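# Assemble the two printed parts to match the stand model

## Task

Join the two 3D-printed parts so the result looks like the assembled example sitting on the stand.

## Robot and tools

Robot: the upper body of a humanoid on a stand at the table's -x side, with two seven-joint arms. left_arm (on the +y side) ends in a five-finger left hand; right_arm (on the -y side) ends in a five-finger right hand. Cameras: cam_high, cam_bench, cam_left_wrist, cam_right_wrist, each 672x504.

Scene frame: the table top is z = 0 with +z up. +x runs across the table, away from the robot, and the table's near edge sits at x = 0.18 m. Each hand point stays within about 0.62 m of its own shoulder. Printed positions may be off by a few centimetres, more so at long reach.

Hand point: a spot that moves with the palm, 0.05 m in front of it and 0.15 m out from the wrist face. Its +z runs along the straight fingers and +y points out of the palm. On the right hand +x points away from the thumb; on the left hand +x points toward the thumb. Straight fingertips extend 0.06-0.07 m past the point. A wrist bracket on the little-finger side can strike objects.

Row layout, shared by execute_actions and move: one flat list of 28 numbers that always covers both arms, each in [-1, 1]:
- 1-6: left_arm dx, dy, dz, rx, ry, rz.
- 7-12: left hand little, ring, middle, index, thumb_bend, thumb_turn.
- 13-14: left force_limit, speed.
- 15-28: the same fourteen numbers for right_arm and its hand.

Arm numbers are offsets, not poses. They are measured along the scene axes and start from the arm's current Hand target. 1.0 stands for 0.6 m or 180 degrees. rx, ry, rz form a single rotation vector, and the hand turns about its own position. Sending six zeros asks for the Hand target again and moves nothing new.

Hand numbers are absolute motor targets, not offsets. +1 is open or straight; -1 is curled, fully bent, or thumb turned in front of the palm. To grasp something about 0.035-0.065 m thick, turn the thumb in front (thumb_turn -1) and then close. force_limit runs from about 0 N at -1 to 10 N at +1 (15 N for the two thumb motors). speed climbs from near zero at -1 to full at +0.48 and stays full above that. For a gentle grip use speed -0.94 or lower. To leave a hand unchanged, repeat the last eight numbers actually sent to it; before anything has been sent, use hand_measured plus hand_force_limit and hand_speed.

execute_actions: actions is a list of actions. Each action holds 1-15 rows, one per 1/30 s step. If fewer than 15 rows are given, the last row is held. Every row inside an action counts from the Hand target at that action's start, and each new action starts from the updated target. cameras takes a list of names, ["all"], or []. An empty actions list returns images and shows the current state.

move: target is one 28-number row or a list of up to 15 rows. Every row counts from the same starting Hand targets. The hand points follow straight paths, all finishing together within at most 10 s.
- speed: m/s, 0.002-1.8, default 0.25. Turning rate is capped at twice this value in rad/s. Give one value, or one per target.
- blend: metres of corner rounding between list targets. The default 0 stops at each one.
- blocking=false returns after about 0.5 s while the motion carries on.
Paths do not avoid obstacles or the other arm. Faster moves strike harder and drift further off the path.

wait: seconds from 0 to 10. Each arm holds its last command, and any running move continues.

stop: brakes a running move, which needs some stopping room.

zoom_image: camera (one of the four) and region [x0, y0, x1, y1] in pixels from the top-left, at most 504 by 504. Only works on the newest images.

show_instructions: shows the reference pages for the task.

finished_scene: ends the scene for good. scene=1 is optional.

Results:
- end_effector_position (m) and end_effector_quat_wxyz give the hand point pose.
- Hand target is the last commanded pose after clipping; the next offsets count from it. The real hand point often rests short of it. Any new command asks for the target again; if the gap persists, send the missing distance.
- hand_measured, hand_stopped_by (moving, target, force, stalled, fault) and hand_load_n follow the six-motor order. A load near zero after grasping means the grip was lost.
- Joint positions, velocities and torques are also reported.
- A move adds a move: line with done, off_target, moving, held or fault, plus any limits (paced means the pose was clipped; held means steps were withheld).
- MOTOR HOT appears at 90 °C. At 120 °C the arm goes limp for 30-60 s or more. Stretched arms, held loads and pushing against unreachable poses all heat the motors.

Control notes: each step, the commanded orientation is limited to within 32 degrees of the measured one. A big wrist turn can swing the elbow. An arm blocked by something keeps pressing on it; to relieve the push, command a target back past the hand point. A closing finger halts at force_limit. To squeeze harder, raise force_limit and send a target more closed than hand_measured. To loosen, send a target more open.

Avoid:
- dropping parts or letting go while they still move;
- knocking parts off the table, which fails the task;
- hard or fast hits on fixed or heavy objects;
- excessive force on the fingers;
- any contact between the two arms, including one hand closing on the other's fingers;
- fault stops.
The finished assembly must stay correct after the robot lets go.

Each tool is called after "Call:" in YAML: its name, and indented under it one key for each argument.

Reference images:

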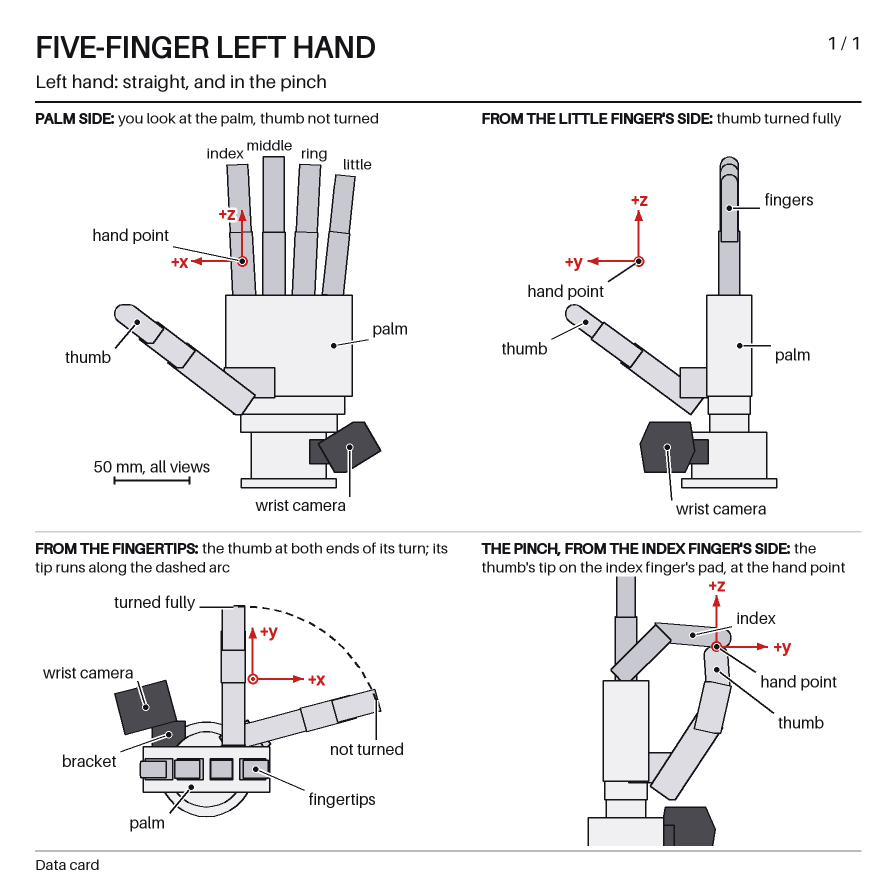

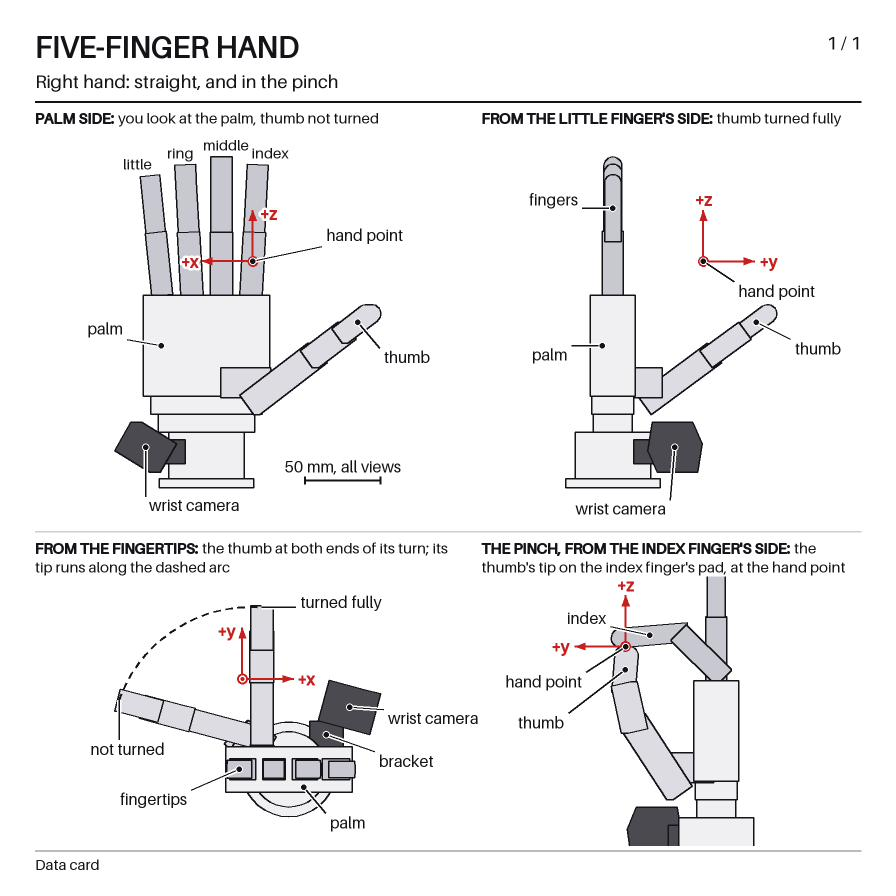

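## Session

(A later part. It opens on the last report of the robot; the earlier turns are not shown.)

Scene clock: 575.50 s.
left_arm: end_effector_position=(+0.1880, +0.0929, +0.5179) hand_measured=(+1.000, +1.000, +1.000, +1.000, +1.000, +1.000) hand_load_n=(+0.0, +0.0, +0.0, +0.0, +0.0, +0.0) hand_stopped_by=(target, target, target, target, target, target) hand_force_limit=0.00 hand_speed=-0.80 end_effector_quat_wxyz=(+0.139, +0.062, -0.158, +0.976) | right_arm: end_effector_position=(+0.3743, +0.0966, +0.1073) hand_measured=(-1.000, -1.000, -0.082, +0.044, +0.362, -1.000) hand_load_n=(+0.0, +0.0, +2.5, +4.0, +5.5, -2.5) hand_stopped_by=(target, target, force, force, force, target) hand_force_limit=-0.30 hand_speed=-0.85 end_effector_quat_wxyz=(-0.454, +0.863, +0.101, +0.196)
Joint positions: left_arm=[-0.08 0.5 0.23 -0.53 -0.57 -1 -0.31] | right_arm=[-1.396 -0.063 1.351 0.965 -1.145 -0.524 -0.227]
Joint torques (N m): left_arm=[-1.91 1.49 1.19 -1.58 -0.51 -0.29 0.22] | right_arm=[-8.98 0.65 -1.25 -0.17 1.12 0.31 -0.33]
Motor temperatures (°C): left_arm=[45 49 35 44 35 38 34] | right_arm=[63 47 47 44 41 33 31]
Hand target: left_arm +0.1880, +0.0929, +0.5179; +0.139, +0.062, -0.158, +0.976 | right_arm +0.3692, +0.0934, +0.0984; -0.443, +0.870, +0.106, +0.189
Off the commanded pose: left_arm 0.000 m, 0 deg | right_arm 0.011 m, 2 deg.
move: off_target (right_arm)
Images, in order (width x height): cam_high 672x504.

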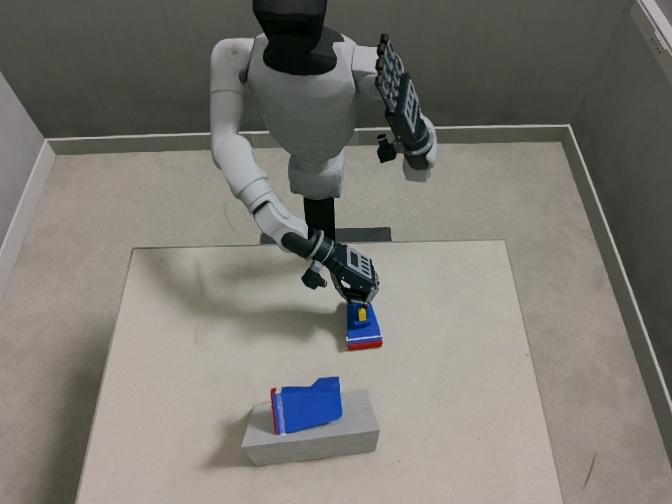

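Call:
move:
  target:
    - [0,0,0,0,0,0,1,1,1,1,1,1,0,-0.8,0.003,0.002,0.022,0,0,0,-1,-1,-0.5,-0.5,-0.6,-1,-0.3,-0.85]
    - [0,0,0,0,0,0,1,1,1,1,1,1,0,-0.8,0.01,0.004,0.015,0,0,0,-1,-1,-0.5,-0.5,-0.6,-1,-0.3,-0.85]
    - [0,0,0,0,0,0,1,1,1,1,1,1,0,-0.8,0.01,0.004,-0.004,0,0,0,-1,-1,-0.5,-0.5,-0.6,-1,-0.3,-0.85]
  cameras: ["cam_high","cam_right_wrist","cam_bench"]
  speed: 0.04

Call:
zoom_image:
  camera: "cam_high"
  region: [320, 280, 400, 360]

Call:
zoom_image:
  camera: "cam_right_wrist"
  region: [350, 180, 600, 430]

Scene clock: 588.33 s.
left_arm: end_effector_position=(+0.1880, +0.0929, +0.5179) hand_measured=(+1.000, +1.000, +1.000, +1.000, +1.000, +1.000) hand_load_n=(+0.0, +0.0, +0.0, +0.0, +0.0, +0.0) hand_stopped_by=(target, target, target, target, target, target) hand_force_limit=0.00 hand_speed=-0.80 end_effector_quat_wxyz=(+0.139, +0.062, -0.158, +0.976) | right_arm: end_effector_position=(+0.3818, +0.0988, +0.1056) hand_measured=(-1.000, -1.000, -0.082, +0.044, +0.362, -1.000) hand_load_n=(+0.0, +0.0, +2.0, +5.0, +4.5, -3.5) hand_stopped_by=(target, target, force, force, force, target) hand_force_limit=-0.30 hand_speed=-0.85 end_effector_quat_wxyz=(-0.453, +0.862, +0.103, +0.203)
Joint positions: left_arm=[-0.08 0.5 0.23 -0.53 -0.57 -1 -0.31] | right_arm=[-1.423 0.005 1.382 1.105 -1.155 -0.532 -0.306]
Joint torques (N m): left_arm=[-1.92 1.49 1.19 -1.58 -0.51 -0.29 0.22] | right_arm=[-8.96 0.52 -0.94 -0.03 1.33 0.14 -0.26]
Motor temperatures (°C): left_arm=[45 49 35 44 35 38 33] | right_arm=[64 47 46 44 41 33 31]
Hand target: left_arm +0.1880, +0.0929, +0.5179; +0.139, +0.062, -0.158, +0.976 | right_arm +0.3752, +0.0958, +0.0960; -0.443, +0.870, +0.106, +0.189
Off the commanded pose: left_arm 0.000 m, 0 deg | right_arm 0.012 m, 2 deg.
joint sent to its limit (right arm) — joint 2 (shoulder roll), upper limit. The joint targets still meet the commanded pose.
move: off_target (right_arm)
Images, in order (width x height): cam_high 672x504, cam_bench 672x504, cam_right_wrist 672x504.

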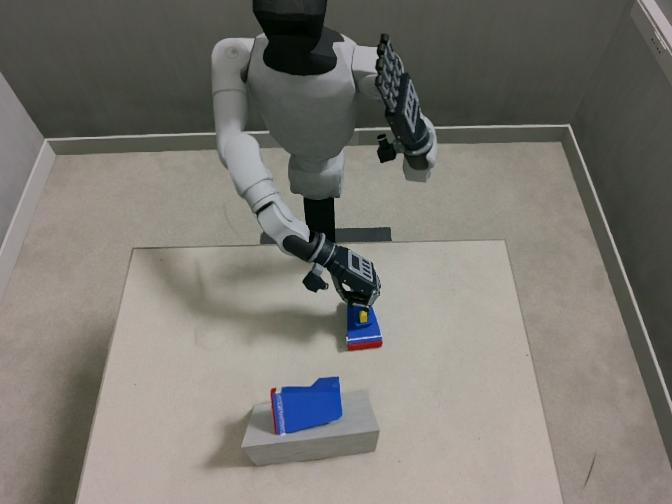

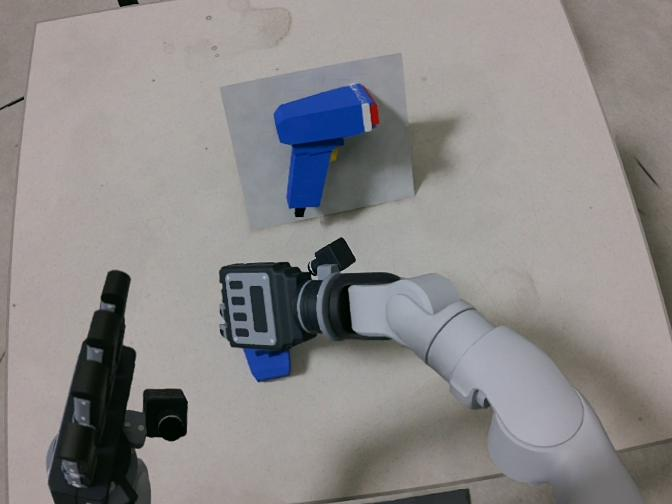

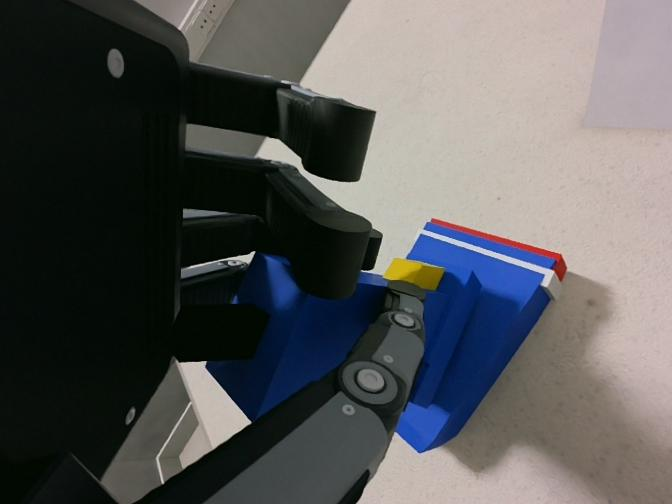

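Scaled by 6.300 from the camera's 672x504 image, which has a finer 960x720 frame.

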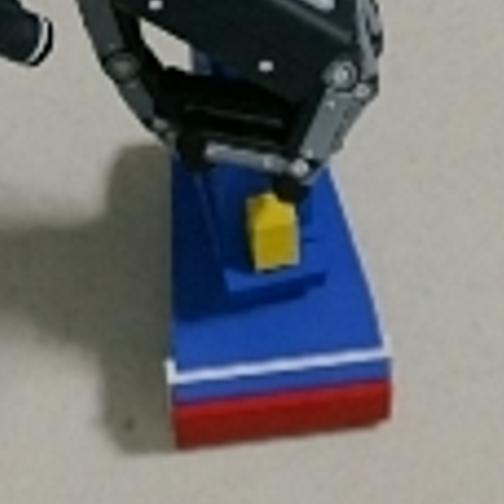

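Scaled by 2.016 from the camera's 672x504 image, which has a finer 960x720 frame.

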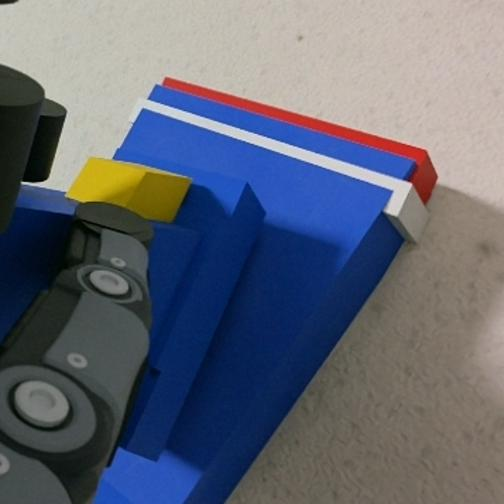

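Call:
move:
  target: [0,0,0,0,0,0,1,1,1,1,1,1,0,-0.8,0,0,0.075,0,0,0,-1,-1,-0.5,-0.5,-0.6,-1,-0.3,-0.85]
  cameras: ["cam_high","cam_right_wrist","cam_bench"]
  speed: 0.06

Call:
zoom_image:
  camera: "cam_high"
  region: [310, 260, 410, 360]

Call:
zoom_image:
  camera: "cam_right_wrist"
  region: [200, 150, 600, 450]

Scene clock: 598.20 s.
left_arm: end_effector_position=(+0.1880, +0.0929, +0.5179) hand_measured=(+1.000, +1.000, +1.000, +1.000, +1.000, +1.000) hand_load_n=(+0.0, +0.0, +0.0, +0.0, +0.0, +0.0) hand_stopped_by=(target, target, target, target, target, target) hand_force_limit=0.00 hand_speed=-0.80 end_effector_quat_wxyz=(+0.139, +0.062, -0.158, +0.976) | right_arm: end_effector_position=(+0.3716, +0.0927, +0.1327) hand_measured=(-1.000, -1.000, -0.082, +0.044, +0.362, -1.000) hand_load_n=(+0.0, +0.0, +0.0, +7.5, +5.5, -0.5) hand_stopped_by=(target, target, force, force, force, target) hand_force_limit=-0.30 hand_speed=-0.85 end_effector_quat_wxyz=(-0.439, +0.874, +0.102, +0.182)
Joint positions: left_arm=[-0.08 0.5 0.23 -0.53 -0.57 -1 -0.31] | right_arm=[-1.447 -0.142 1.278 0.813 -1.072 -0.602 -0.049]
Joint torques (N m): left_arm=[-1.91 1.48 1.19 -1.57 -0.5 -0.29 0.22] | right_arm=[-12.18 -0.89 -4.26 -1.88 1.41 0.59 -0.51]
Motor temperatures (°C): left_arm=[45 49 35 44 35 37 33] | right_arm=[63 47 46 44 41 33 30]
Hand target: left_arm +0.1880, +0.0929, +0.5179; +0.139, +0.062, -0.158, +0.976 | right_arm +0.3752, +0.0958, +0.1410; -0.443, +0.870, +0.106, +0.189
Off the commanded pose: left_arm 0.000 m, 0 deg | right_arm 0.010 m, 1 deg.
move: off_target (right_arm)
Images, in order (width x height): cam_high 672x504, cam_bench 672x504, cam_right_wrist 672x504.

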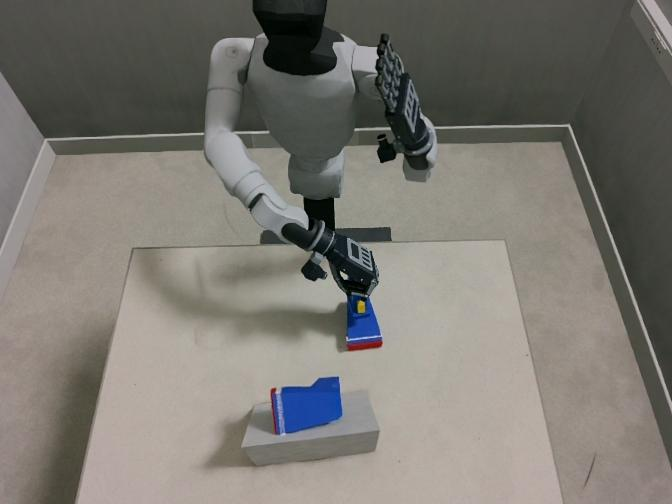

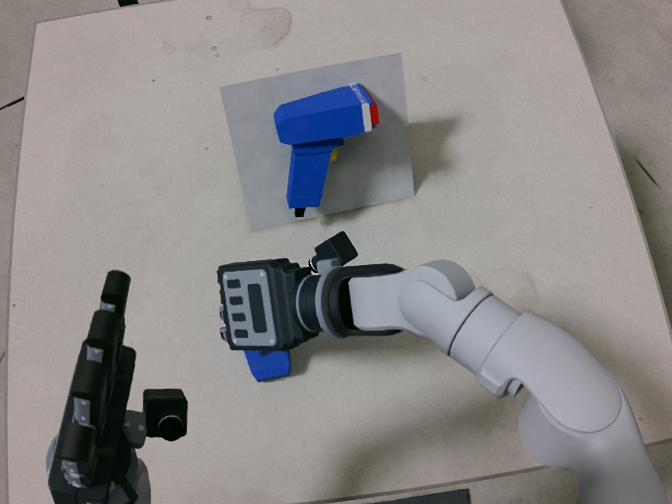

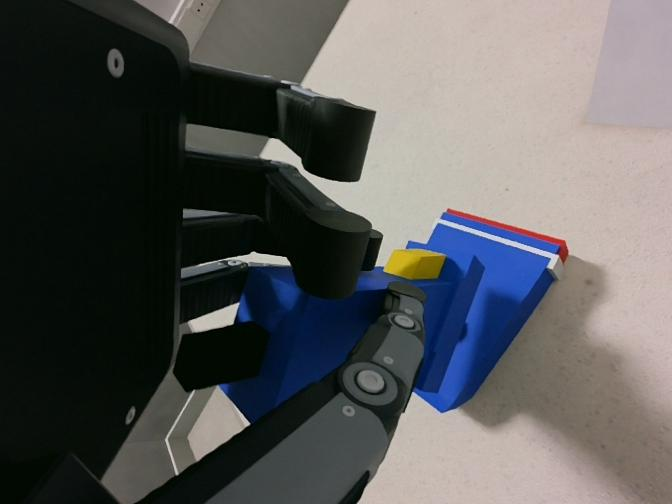

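Scaled by 5.040 from the camera's 672x504 image, which has a finer 960x720 frame.

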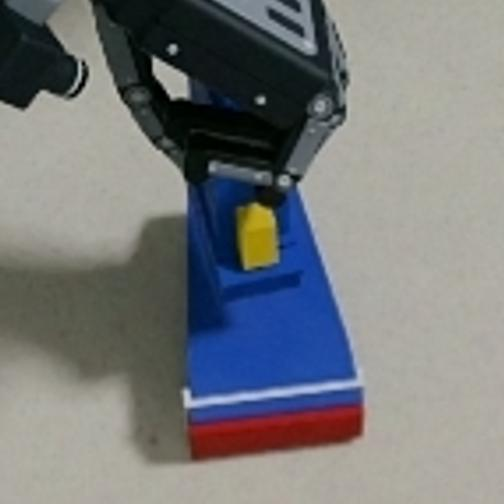

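Scaled by 1.260 from the camera's 672x504 image, which has a finer 960x720 frame.

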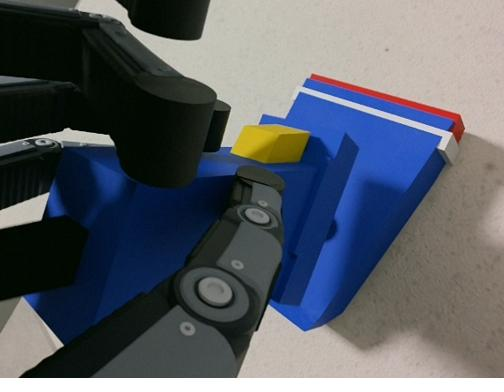

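Call:
move:
  target: [0,0,0,0,0,0,1,1,1,1,1,1,0,-0.8,-0.019,0.007,0.015,0,-0.05,-0.029,-1,-1,-0.5,-0.5,-0.6,-1,-0.3,-0.85]
  cameras: ["cam_high","cam_right_wrist","cam_bench"]
  speed: 0.06

Call:
zoom_image:
  camera: "cam_high"
  region: [310, 260, 410, 360]

Call:
zoom_image:
  camera: "cam_right_wrist"
  region: [200, 150, 600, 450]

Scene clock: 682.37 s.
left_arm: end_effector_position=(+0.1880, +0.0929, +0.5179) hand_measured=(+1.000, +1.000, +1.000, +1.000, +1.000, +1.000) hand_load_n=(+0.0, +0.0, +0.0, +0.0, +0.5, +0.0) hand_stopped_by=(target, target, target, target, target, target) hand_force_limit=0.00 hand_speed=-0.80 end_effector_quat_wxyz=(+0.139, +0.062, -0.158, +0.976) | right_arm: end_effector_position=(+0.3666, +0.1003, +0.1528) hand_measured=(-1.000, -1.000, -0.082, +0.044, +0.362, -1.000) hand_load_n=(+0.0, +0.0, +0.0, +7.5, +5.5, +0.0) hand_stopped_by=(target, target, force, force, force, target) hand_force_limit=-0.30 hand_speed=-0.85 end_effector_quat_wxyz=(-0.423, +0.856, +0.102, +0.278)
Joint positions: left_arm=[-0.08 0.5 0.23 -0.53 -0.57 -1 -0.31] | right_arm=[-1.322 -0.279 1.282 0.287 -1.131 -0.242 0.264]
Joint torques (N m): left_arm=[-1.91 1.49 1.19 -1.58 -0.5 -0.29 0.22] | right_arm=[-8.06 -0.44 -3.78 -2.48 0.9 1.01 -0.47]
Motor temperatures (°C): left_arm=[45 49 35 45 35 37 33] | right_arm=[78 48 49 45 41 33 31]
Hand target: left_arm +0.1880, +0.0929, +0.5179; +0.139, +0.062, -0.158, +0.976 | right_arm +0.3638, +0.1000, +0.1500; -0.424, +0.856, +0.101, +0.276
Off the commanded pose: left_arm 0.000 m, 0 deg | right_arm 0.004 m, 0 deg.
move: off_target (right_arm)
Images, in order (width x height): cam_high 672x504, cam_bench 672x504, cam_right_wrist 672x504.

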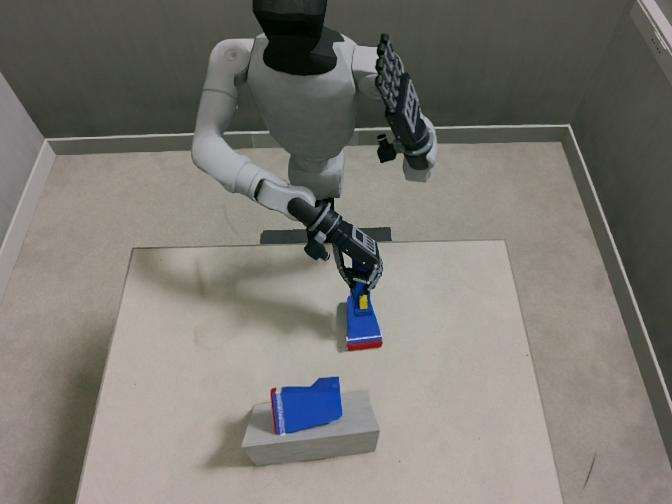

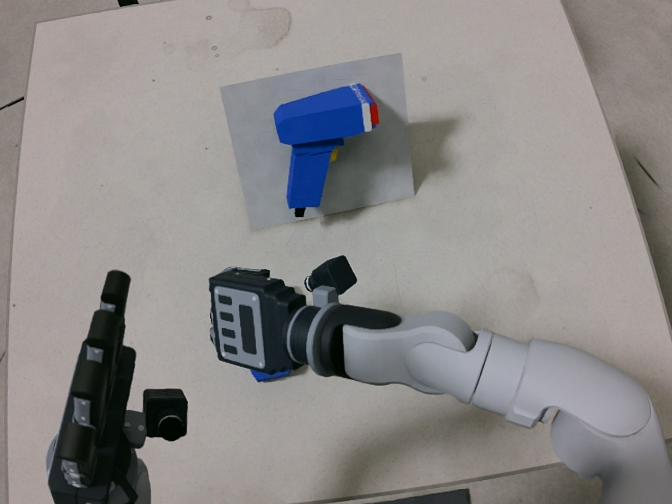

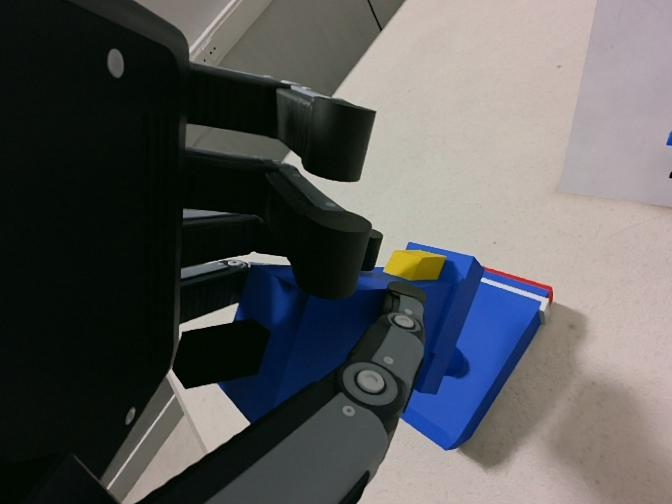

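Scaled by 5.040 from the camera's 672x504 image, which has a finer 960x720 frame.

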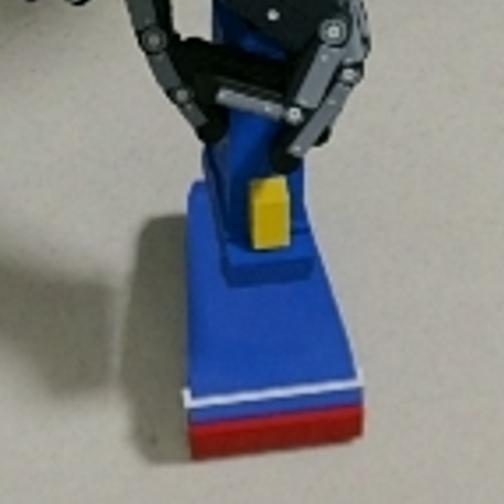

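Scaled by 1.260 from the camera's 672x504 image, which has a finer 960x720 frame.

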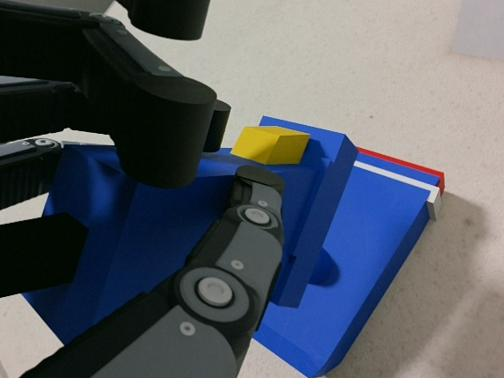

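Call:
move:
  target: [0,0,0,0,0,0,1,1,1,1,1,1,0,-0.8,-0.022,-0.001,-0.055,0,0,0,-1,-1,-0.5,-0.5,-0.6,-1,-0.3,-0.85]
  cameras: ["cam_high","cam_right_wrist"]
  speed: 0.06

Call:
zoom_image:
  camera: "cam_high"
  region: [310, 260, 410, 360]

Call:
zoom_image:
  camera: "cam_right_wrist"
  region: [350, 200, 600, 450]

Scene clock: 698.73 s.
left_arm: end_effector_position=(+0.1880, +0.0929, +0.5179) hand_measured=(+1.000, +1.000, +1.000, +1.000, +1.000, +1.000) hand_load_n=(+0.0, +0.0, +0.0, +0.0, +0.0, +0.0) hand_stopped_by=(target, target, target, target, target, target) hand_force_limit=0.00 hand_speed=-0.80 end_effector_quat_wxyz=(+0.139, +0.062, -0.158, +0.976) | right_arm: end_effector_position=(+0.3516, +0.0995, +0.1199) hand_measured=(-1.000, -1.000, -0.082, +0.044, +0.362, -1.000) hand_load_n=(+0.0, +0.0, +0.0, +7.5, +5.5, +0.0) hand_stopped_by=(target, target, force, force, force, target) hand_force_limit=-0.30 hand_speed=-0.85 end_effector_quat_wxyz=(-0.424, +0.856, +0.103, +0.277)
Joint positions: left_arm=[-0.08 0.5 0.23 -0.53 -0.57 -1 -0.31] | right_arm=[-1.231 -0.259 1.361 0.3 -1.209 -0.157 0.206]
Joint torques (N m): left_arm=[-1.91 1.49 1.2 -1.59 -0.51 -0.29 0.23] | right_arm=[-8.06 0.59 -3.56 -0.98 0.99 0.99 -0.59]
Motor temperatures (°C): left_arm=[45 49 35 45 35 37 33] | right_arm=[67 47 49 45 41 33 31]
Hand target: left_arm +0.1880, +0.0929, +0.5179; +0.139, +0.062, -0.158, +0.976 | right_arm +0.3506, +0.0994, +0.1170; -0.424, +0.856, +0.101, +0.276
Off the commanded pose: left_arm 0.000 m, 0 deg | right_arm 0.003 m, 0 deg.
move: done
Images, in order (width x height): cam_high 672x504, cam_right_wrist 672x504.

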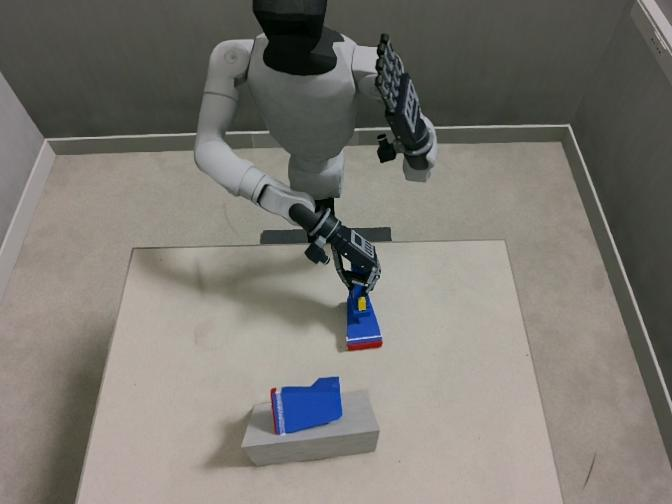

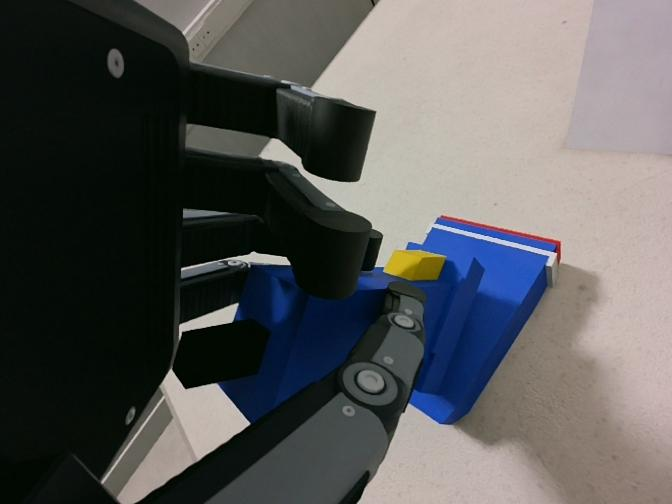

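Scaled by 5.040 from the camera's 672x504 image, which has a finer 960x720 frame.

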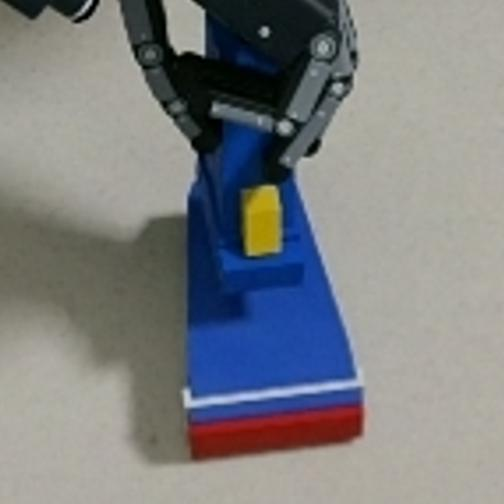

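Scaled by 2.016 from the camera's 672x504 image, which has a finer 960x720 frame.

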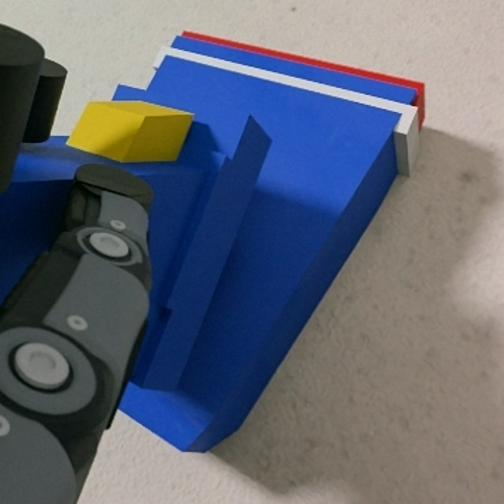

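Call:
move:
  target: [0,0,0,0,0,0,1,1,1,1,1,1,0,-0.8,0.005,0.002,-0.027,0,0,0,-1,-1,-0.5,-0.5,-0.6,-1,-0.3,-0.85]
  cameras: ["cam_high","cam_right_wrist"]
  speed: 0.04

Call:
zoom_image:
  camera: "cam_high"
  region: [310, 260, 410, 360]

Call:
zoom_image:
  camera: "cam_right_wrist"
  region: [350, 200, 600, 450]

Scene clock: 708.17 s.
left_arm: end_effector_position=(+0.1880, +0.0929, +0.5179) hand_measured=(+1.000, +1.000, +1.000, +1.000, +1.000, +1.000) hand_load_n=(+0.0, +0.0, +0.0, +0.0, +0.0, +0.0) hand_stopped_by=(target, target, target, target, target, target) hand_force_limit=0.00 hand_speed=-0.80 end_effector_quat_wxyz=(+0.139, +0.062, -0.158, +0.976) | right_arm: end_effector_position=(+0.3548, +0.1008, +0.1037) hand_measured=(-1.000, -1.000, -0.082, +0.044, +0.362, -1.000) hand_load_n=(+0.0, +0.0, +0.0, +7.5, +5.5, -0.5) hand_stopped_by=(target, target, force, force, force, target) hand_force_limit=-0.30 hand_speed=-0.85 end_effector_quat_wxyz=(-0.424, +0.856, +0.104, +0.277)
Joint positions: left_arm=[-0.08 0.5 0.23 -0.53 -0.57 -1 -0.31] | right_arm=[-1.221 -0.21 1.402 0.412 -1.225 -0.14 0.127]
Joint torques (N m): left_arm=[-1.91 1.48 1.19 -1.59 -0.49 -0.29 0.22] | right_arm=[-8.11 0.52 -3.3 -0.96 1.01 1.01 -0.61]
Motor temperatures (°C): left_arm=[45 49 35 45 35 37 33] | right_arm=[67 47 49 45 41 33 31]
Hand target: left_arm +0.1880, +0.0929, +0.5179; +0.139, +0.062, -0.158, +0.976 | right_arm +0.3536, +0.1006, +0.1008; -0.424, +0.856, +0.101, +0.276
Off the commanded pose: left_arm 0.000 m, 0 deg | right_arm 0.003 m, 0 deg.
move: done
Images, in order (width x height): cam_high 672x504, cam_right_wrist 672x504.

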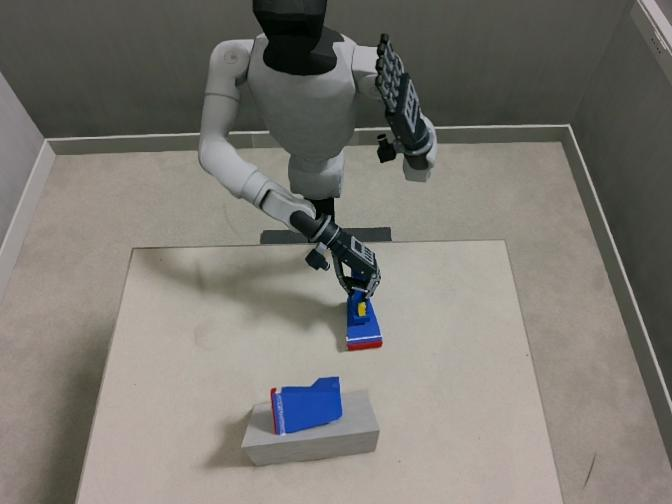

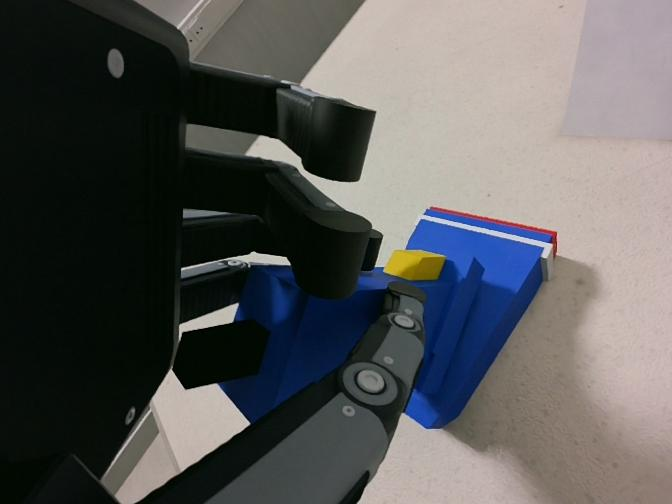

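Scaled by 5.040 from the camera's 672x504 image, which has a finer 960x720 frame.

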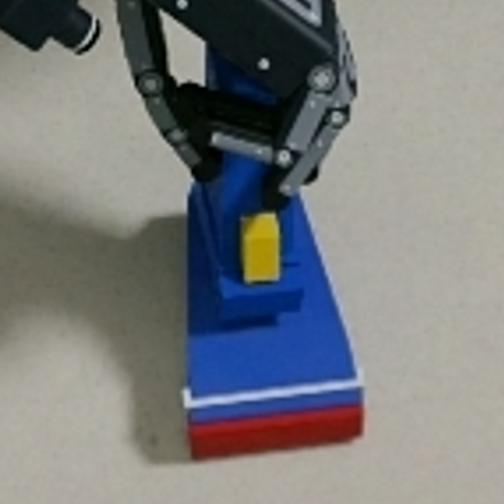

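Scaled by 2.016 from the camera's 672x504 image, which has a finer 960x720 frame.

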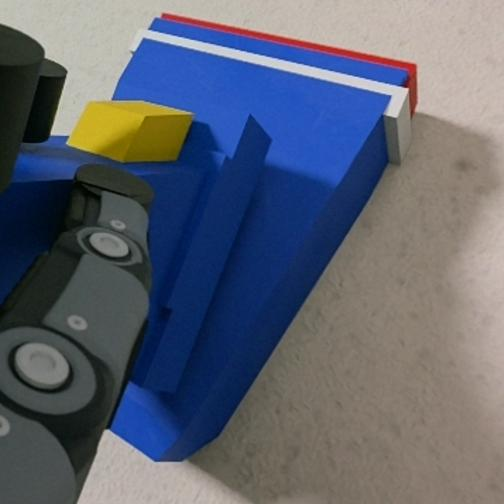

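Call:
move:
  target: [0,0,0,0,0,0,1,1,1,1,1,1,0,-0.8,0.0,0.002,-0.017,0,0,0,-1,-1,-0.5,-0.5,-0.6,-1,-0.3,-0.85]
  cameras: ["cam_high","cam_right_wrist"]
  speed: 0.04

Call:
zoom_image:
  camera: "cam_high"
  region: [310, 260, 410, 360]

Call:
zoom_image:
  camera: "cam_right_wrist"
  region: [350, 200, 600, 450]

Scene clock: 717.13 s.
left_arm: end_effector_position=(+0.1880, +0.0929, +0.5179) hand_measured=(+1.000, +1.000, +1.000, +1.000, +1.000, +1.000) hand_load_n=(+0.0, +0.0, +0.0, +0.0, +0.0, +0.0) hand_stopped_by=(target, target, target, target, target, target) hand_force_limit=0.00 hand_speed=-0.80 end_effector_quat_wxyz=(+0.139, +0.062, -0.158, +0.976) | right_arm: end_effector_position=(+0.3559, +0.1030, +0.0954) hand_measured=(-1.000, -1.000, -0.082, +0.044, +0.362, -1.000) hand_load_n=(+0.0, +0.0, +0.0, +7.5, +5.5, -0.5) hand_stopped_by=(target, target, force, force, force, target) hand_force_limit=-0.30 hand_speed=-0.85 end_effector_quat_wxyz=(-0.424, +0.855, +0.106, +0.279)
Joint positions: left_arm=[-0.08 0.5 0.23 -0.53 -0.57 -1 -0.31] | right_arm=[-1.221 -0.179 1.438 0.475 -1.225 -0.117 0.081]
Joint torques (N m): left_arm=[-1.91 1.5 1.2 -1.59 -0.5 -0.29 0.23] | right_arm=[-7.27 0.53 -3.26 -0.86 1.07 1.08 -0.58]
Motor temperatures (°C): left_arm=[45 49 35 45 34 37 33] | right_arm=[65 47 49 45 41 33 31]
Hand target: left_arm +0.1880, +0.0929, +0.5179; +0.139, +0.062, -0.158, +0.976 | right_arm +0.3536, +0.1018, +0.0906; -0.424, +0.856, +0.101, +0.276
Off the commanded pose: left_arm 0.000 m, 0 deg | right_arm 0.005 m, 1 deg.
move: off_target (right_arm)
Images, in order (width x height): cam_high 672x504, cam_right_wrist 672x504.

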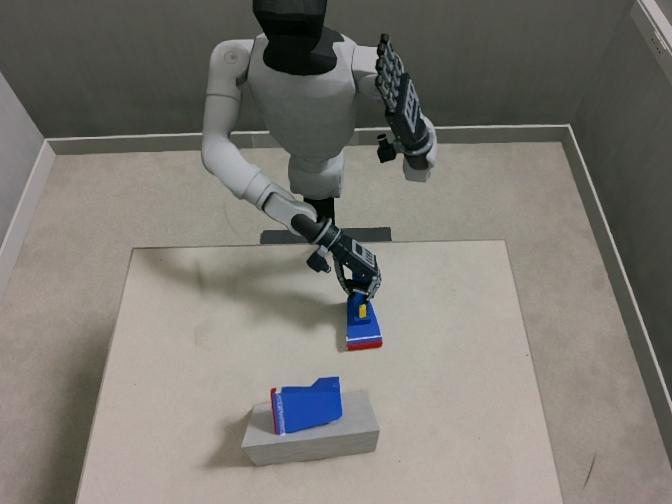

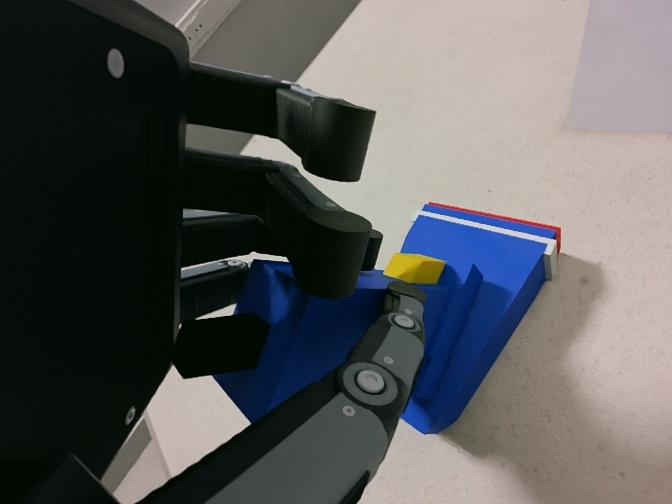

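Scaled by 5.040 from the camera's 672x504 image, which has a finer 960x720 frame.

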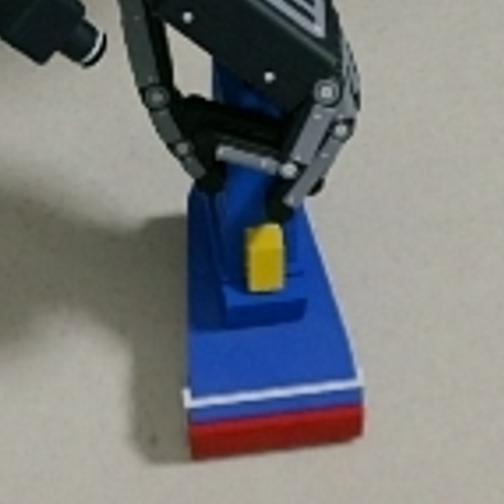

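Scaled by 2.016 from the camera's 672x504 image, which has a finer 960x720 frame.

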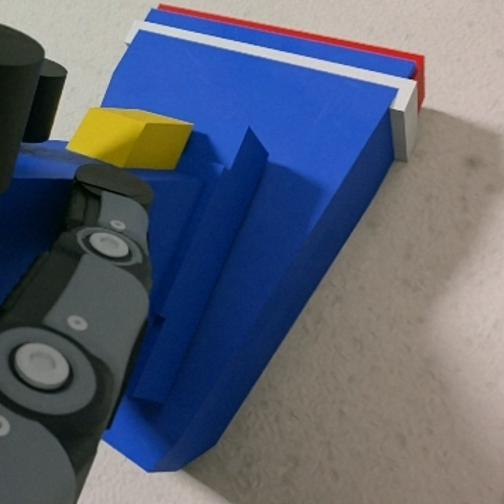

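Call:
move:
  target: [0,0,0,0,0,0,1,1,1,1,1,1,0,-0.8,0.0,0.0,-0.017,0,0,0,-1,-1,-0.5,-0.5,-0.6,-1,-0.3,-0.85]
  cameras: ["cam_high","cam_right_wrist"]
  speed: 0.04

Call:
zoom_image:
  camera: "cam_high"
  region: [310, 260, 410, 360]

Call:
zoom_image:
  camera: "cam_right_wrist"
  region: [350, 200, 600, 450]

Scene clock: 724.60 s.
left_arm: end_effector_position=(+0.1880, +0.0929, +0.5179) hand_measured=(+1.000, +1.000, +1.000, +1.000, +1.000, +1.000) hand_load_n=(+0.0, +0.0, +0.0, +0.0, +0.0, +0.0) hand_stopped_by=(target, target, target, target, target, target) hand_force_limit=0.00 hand_speed=-0.80 end_effector_quat_wxyz=(+0.139, +0.062, -0.158, +0.976) | right_arm: end_effector_position=(+0.3607, +0.1070, +0.0932) hand_measured=(-1.000, -1.000, -0.082, +0.044, +0.362, -1.000) hand_load_n=(+0.0, +0.0, +0.0, +6.5, +5.0, -1.0) hand_stopped_by=(target, target, force, force, force, target) hand_force_limit=-0.30 hand_speed=-0.85 end_effector_quat_wxyz=(-0.432, +0.848, +0.106, +0.288)
Joint positions: left_arm=[-0.08 0.5 0.23 -0.53 -0.57 -1 -0.31] | right_arm=[-1.221 -0.152 1.461 0.532 -1.225 -0.085 0.028]
Joint torques (N m): left_arm=[-1.91 1.49 1.19 -1.59 -0.51 -0.29 0.22] | right_arm=[-6.47 0.55 -2.04 -0.17 1.07 0.56 -0.36]
Motor temperatures (°C): left_arm=[45 49 35 45 34 37 33] | right_arm=[65 47 48 44 41 33 31]
Hand target: left_arm +0.1880, +0.0929, +0.5179; +0.139, +0.062, -0.158, +0.976 | right_arm +0.3536, +0.1018, +0.0804; -0.424, +0.856, +0.101, +0.276
Off the commanded pose: left_arm 0.000 m, 0 deg | right_arm 0.015 m, 2 deg.
move: off_target (right_arm)
Images, in order (width x height): cam_high 672x504, cam_right_wrist 672x504.

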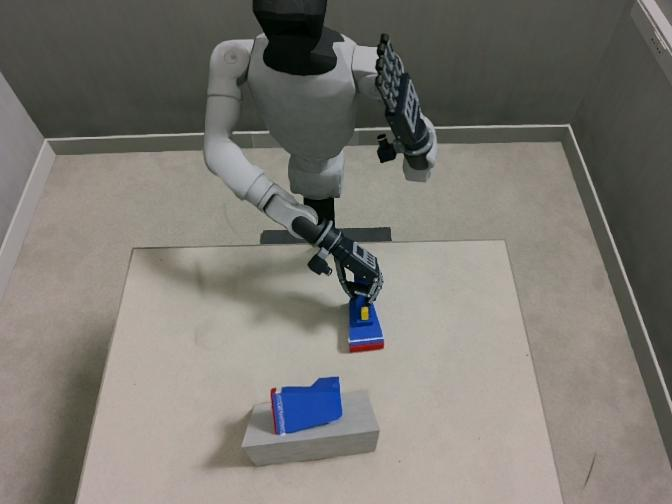

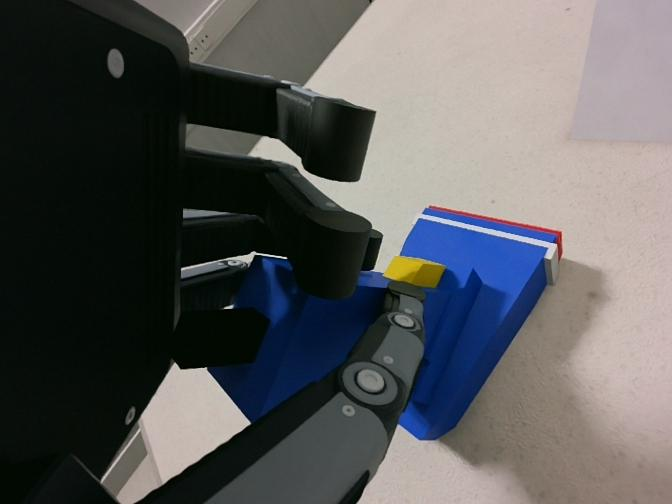

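Scaled by 5.040 from the camera's 672x504 image, which has a finer 960x720 frame.

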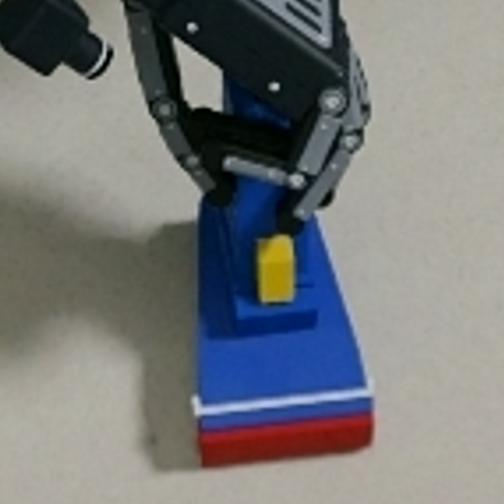

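Scaled by 2.016 from the camera's 672x504 image, which has a finer 960x720 frame.

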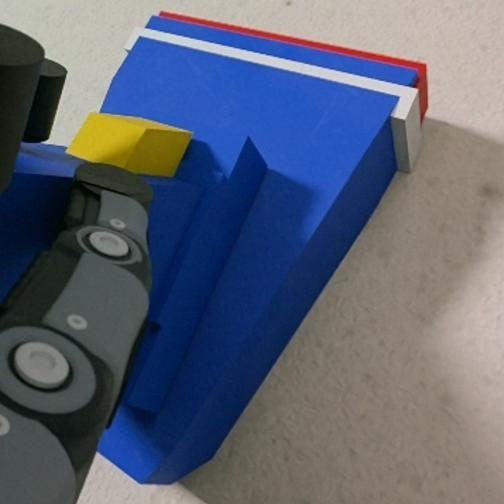

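Call:
move:
  target: [0,0,0,0,0,0,1,1,1,1,1,1,0,-0.8,0.009,0.007,0.014,0,0,0,-1,-1,-0.5,-0.5,-0.6,-1,-0.3,-0.85]
  cameras: []
  speed: 0.04

Call:
move:
  target: [0,0,0,0,0,0,1,1,1,1,1,1,0,-0.8,0,0,0,0,0,0,-1,-1,0.4,0.4,0.7,-1,-0.3,-0.8]
  cameras: ["cam_high","cam_right_wrist","cam_bench"]
  speed: 0.04

Call:
zoom_image:
  camera: "cam_high"
  region: [310, 260, 410, 360]

Call:
zoom_image:
  camera: "cam_right_wrist"
  region: [200, 150, 600, 450]

Scene clock: 738.67 s.
left_arm: end_effector_position=(+0.1880, +0.0929, +0.5179) hand_measured=(+1.000, +1.000, +1.000, +1.000, +1.000, +1.000) hand_load_n=(+0.0, +0.0, +0.0, +0.0, +0.0, +0.0) hand_stopped_by=(target, target, target, target, target, target) hand_force_limit=0.00 hand_speed=-0.80 end_effector_quat_wxyz=(+0.139, +0.062, -0.158, +0.976) | right_arm: end_effector_position=(+0.3610, +0.1082, +0.0932) hand_measured=(-1.000, -1.000, -0.082, +0.044, +0.362, -1.000) hand_load_n=(+0.0, +0.0, +0.0, +6.5, +5.0, -1.5) hand_stopped_by=(target, target, force, force, force, target) hand_force_limit=-0.30 hand_speed=-0.85 end_effector_quat_wxyz=(-0.431, +0.851, +0.100, +0.282)
Joint positions: left_arm=[-0.08 0.5 0.23 -0.53 -0.57 -1 -0.31] | right_arm=[-1.228 -0.14 1.453 0.552 -1.21 -0.103 0.033]
Joint torques (N m): left_arm=[-1.91 1.49 1.19 -1.58 -0.5 -0.29 0.22] | right_arm=[-9.28 0.76 -2.68 -0.41 1.32 0.21 -0.24]
Motor temperatures (°C): left_arm=[45 49 35 45 34 37 33] | right_arm=[64 47 47 44 41 33 31]
Hand target: left_arm +0.1880, +0.0929, +0.5179; +0.139, +0.062, -0.158, +0.976 | right_arm +0.3590, +0.1060, +0.0888; -0.424, +0.856, +0.101, +0.276
Off the commanded pose: left_arm 0.000 m, 0 deg | right_arm 0.005 m, 1 deg.
move: off_target (right_arm)
No camera images: "cameras" was empty.

Scene clock: 740.13 s.
left_arm: end_effector_position=(+0.1880, +0.0929, +0.5179) hand_measured=(+1.000, +1.000, +1.000, +1.000, +1.000, +1.000) hand_load_n=(+0.0, +0.0, +0.0, +0.0, +0.5, +0.0) hand_stopped_by=(target, target, target, target, target, target) hand_force_limit=0.00 hand_speed=-0.80 end_effector_quat_wxyz=(+0.139, +0.062, -0.158, +0.976) | right_arm: end_effector_position=(+0.3588, +0.1071, +0.0911) hand_measured=(-1.000, -1.000, +0.400, +0.400, +0.700, -1.000) hand_load_n=(+0.0, +0.0, +0.0, +0.0, +0.0, +0.0) hand_stopped_by=(target, target, target, target, target, target) hand_force_limit=-0.30 hand_speed=-0.80 end_effector_quat_wxyz=(-0.428, +0.854, +0.102, +0.277)
Joint positions: left_arm=[-0.08 0.5 0.23 -0.53 -0.57 -1 -0.31] | right_arm=[-1.228 -0.14 1.452 0.552 -1.21 -0.116 0.04]
Joint torques (N m): left_arm=[-1.91 1.49 1.2 -1.59 -0.5 -0.29 0.22] | right_arm=[-8.82 0.86 -3.01 -0.31 1.17 0.66 -0.41]
Motor temperatures (°C): left_arm=[45 49 35 45 34 37 33] | right_arm=[63 47 47 44 41 33 31]
Hand target: left_arm +0.1880, +0.0929, +0.5179; +0.139, +0.062, -0.158, +0.976 | right_arm +0.3590, +0.1060, +0.0888; -0.424, +0.856, +0.101, +0.276
Off the commanded pose: left_arm 0.000 m, 0 deg | right_arm 0.003 m, 0 deg.
move: done
Images, in order (width x height): cam_high 672x504, cam_bench 672x504, cam_right_wrist 672x504.

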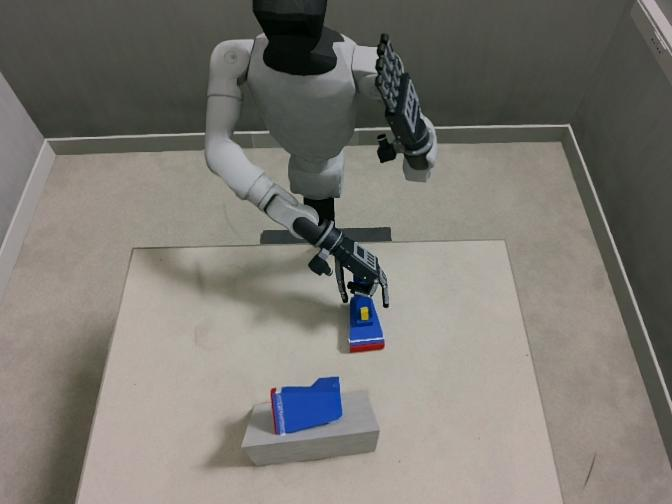

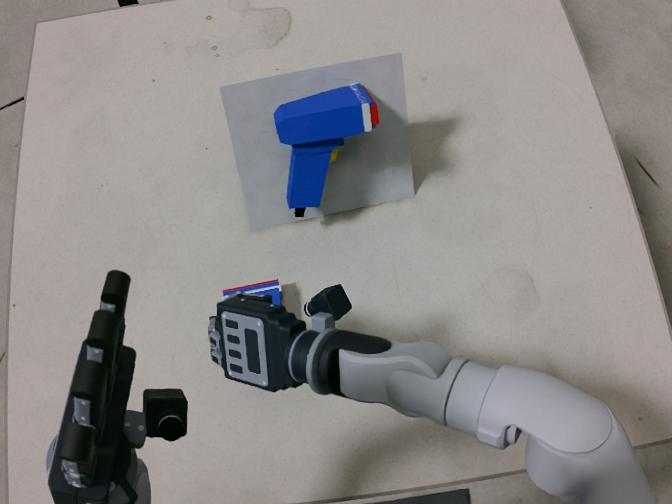

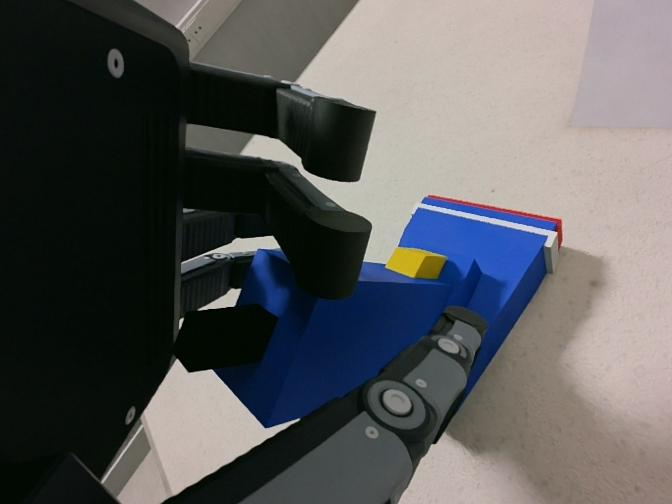

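Scaled by 5.040 from the camera's 672x504 image, which has a finer 960x720 frame.

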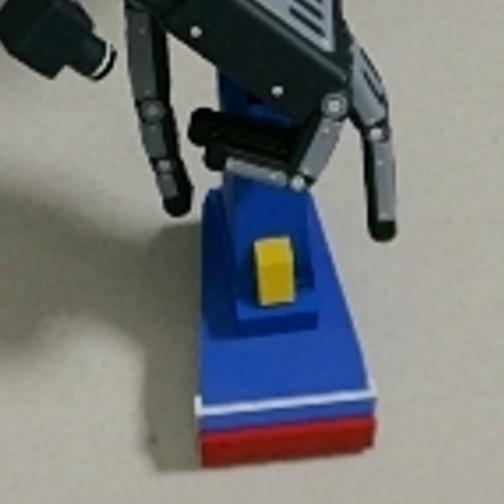

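Scaled by 1.260 from the camera's 672x504 image, which has a finer 960x720 frame.

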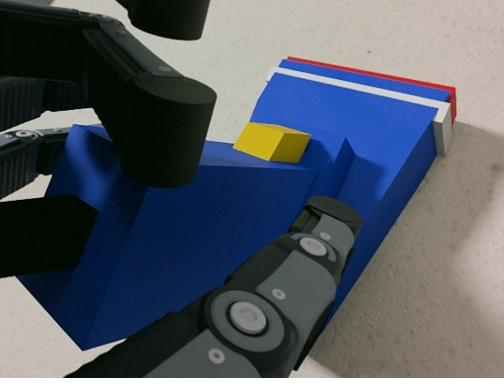

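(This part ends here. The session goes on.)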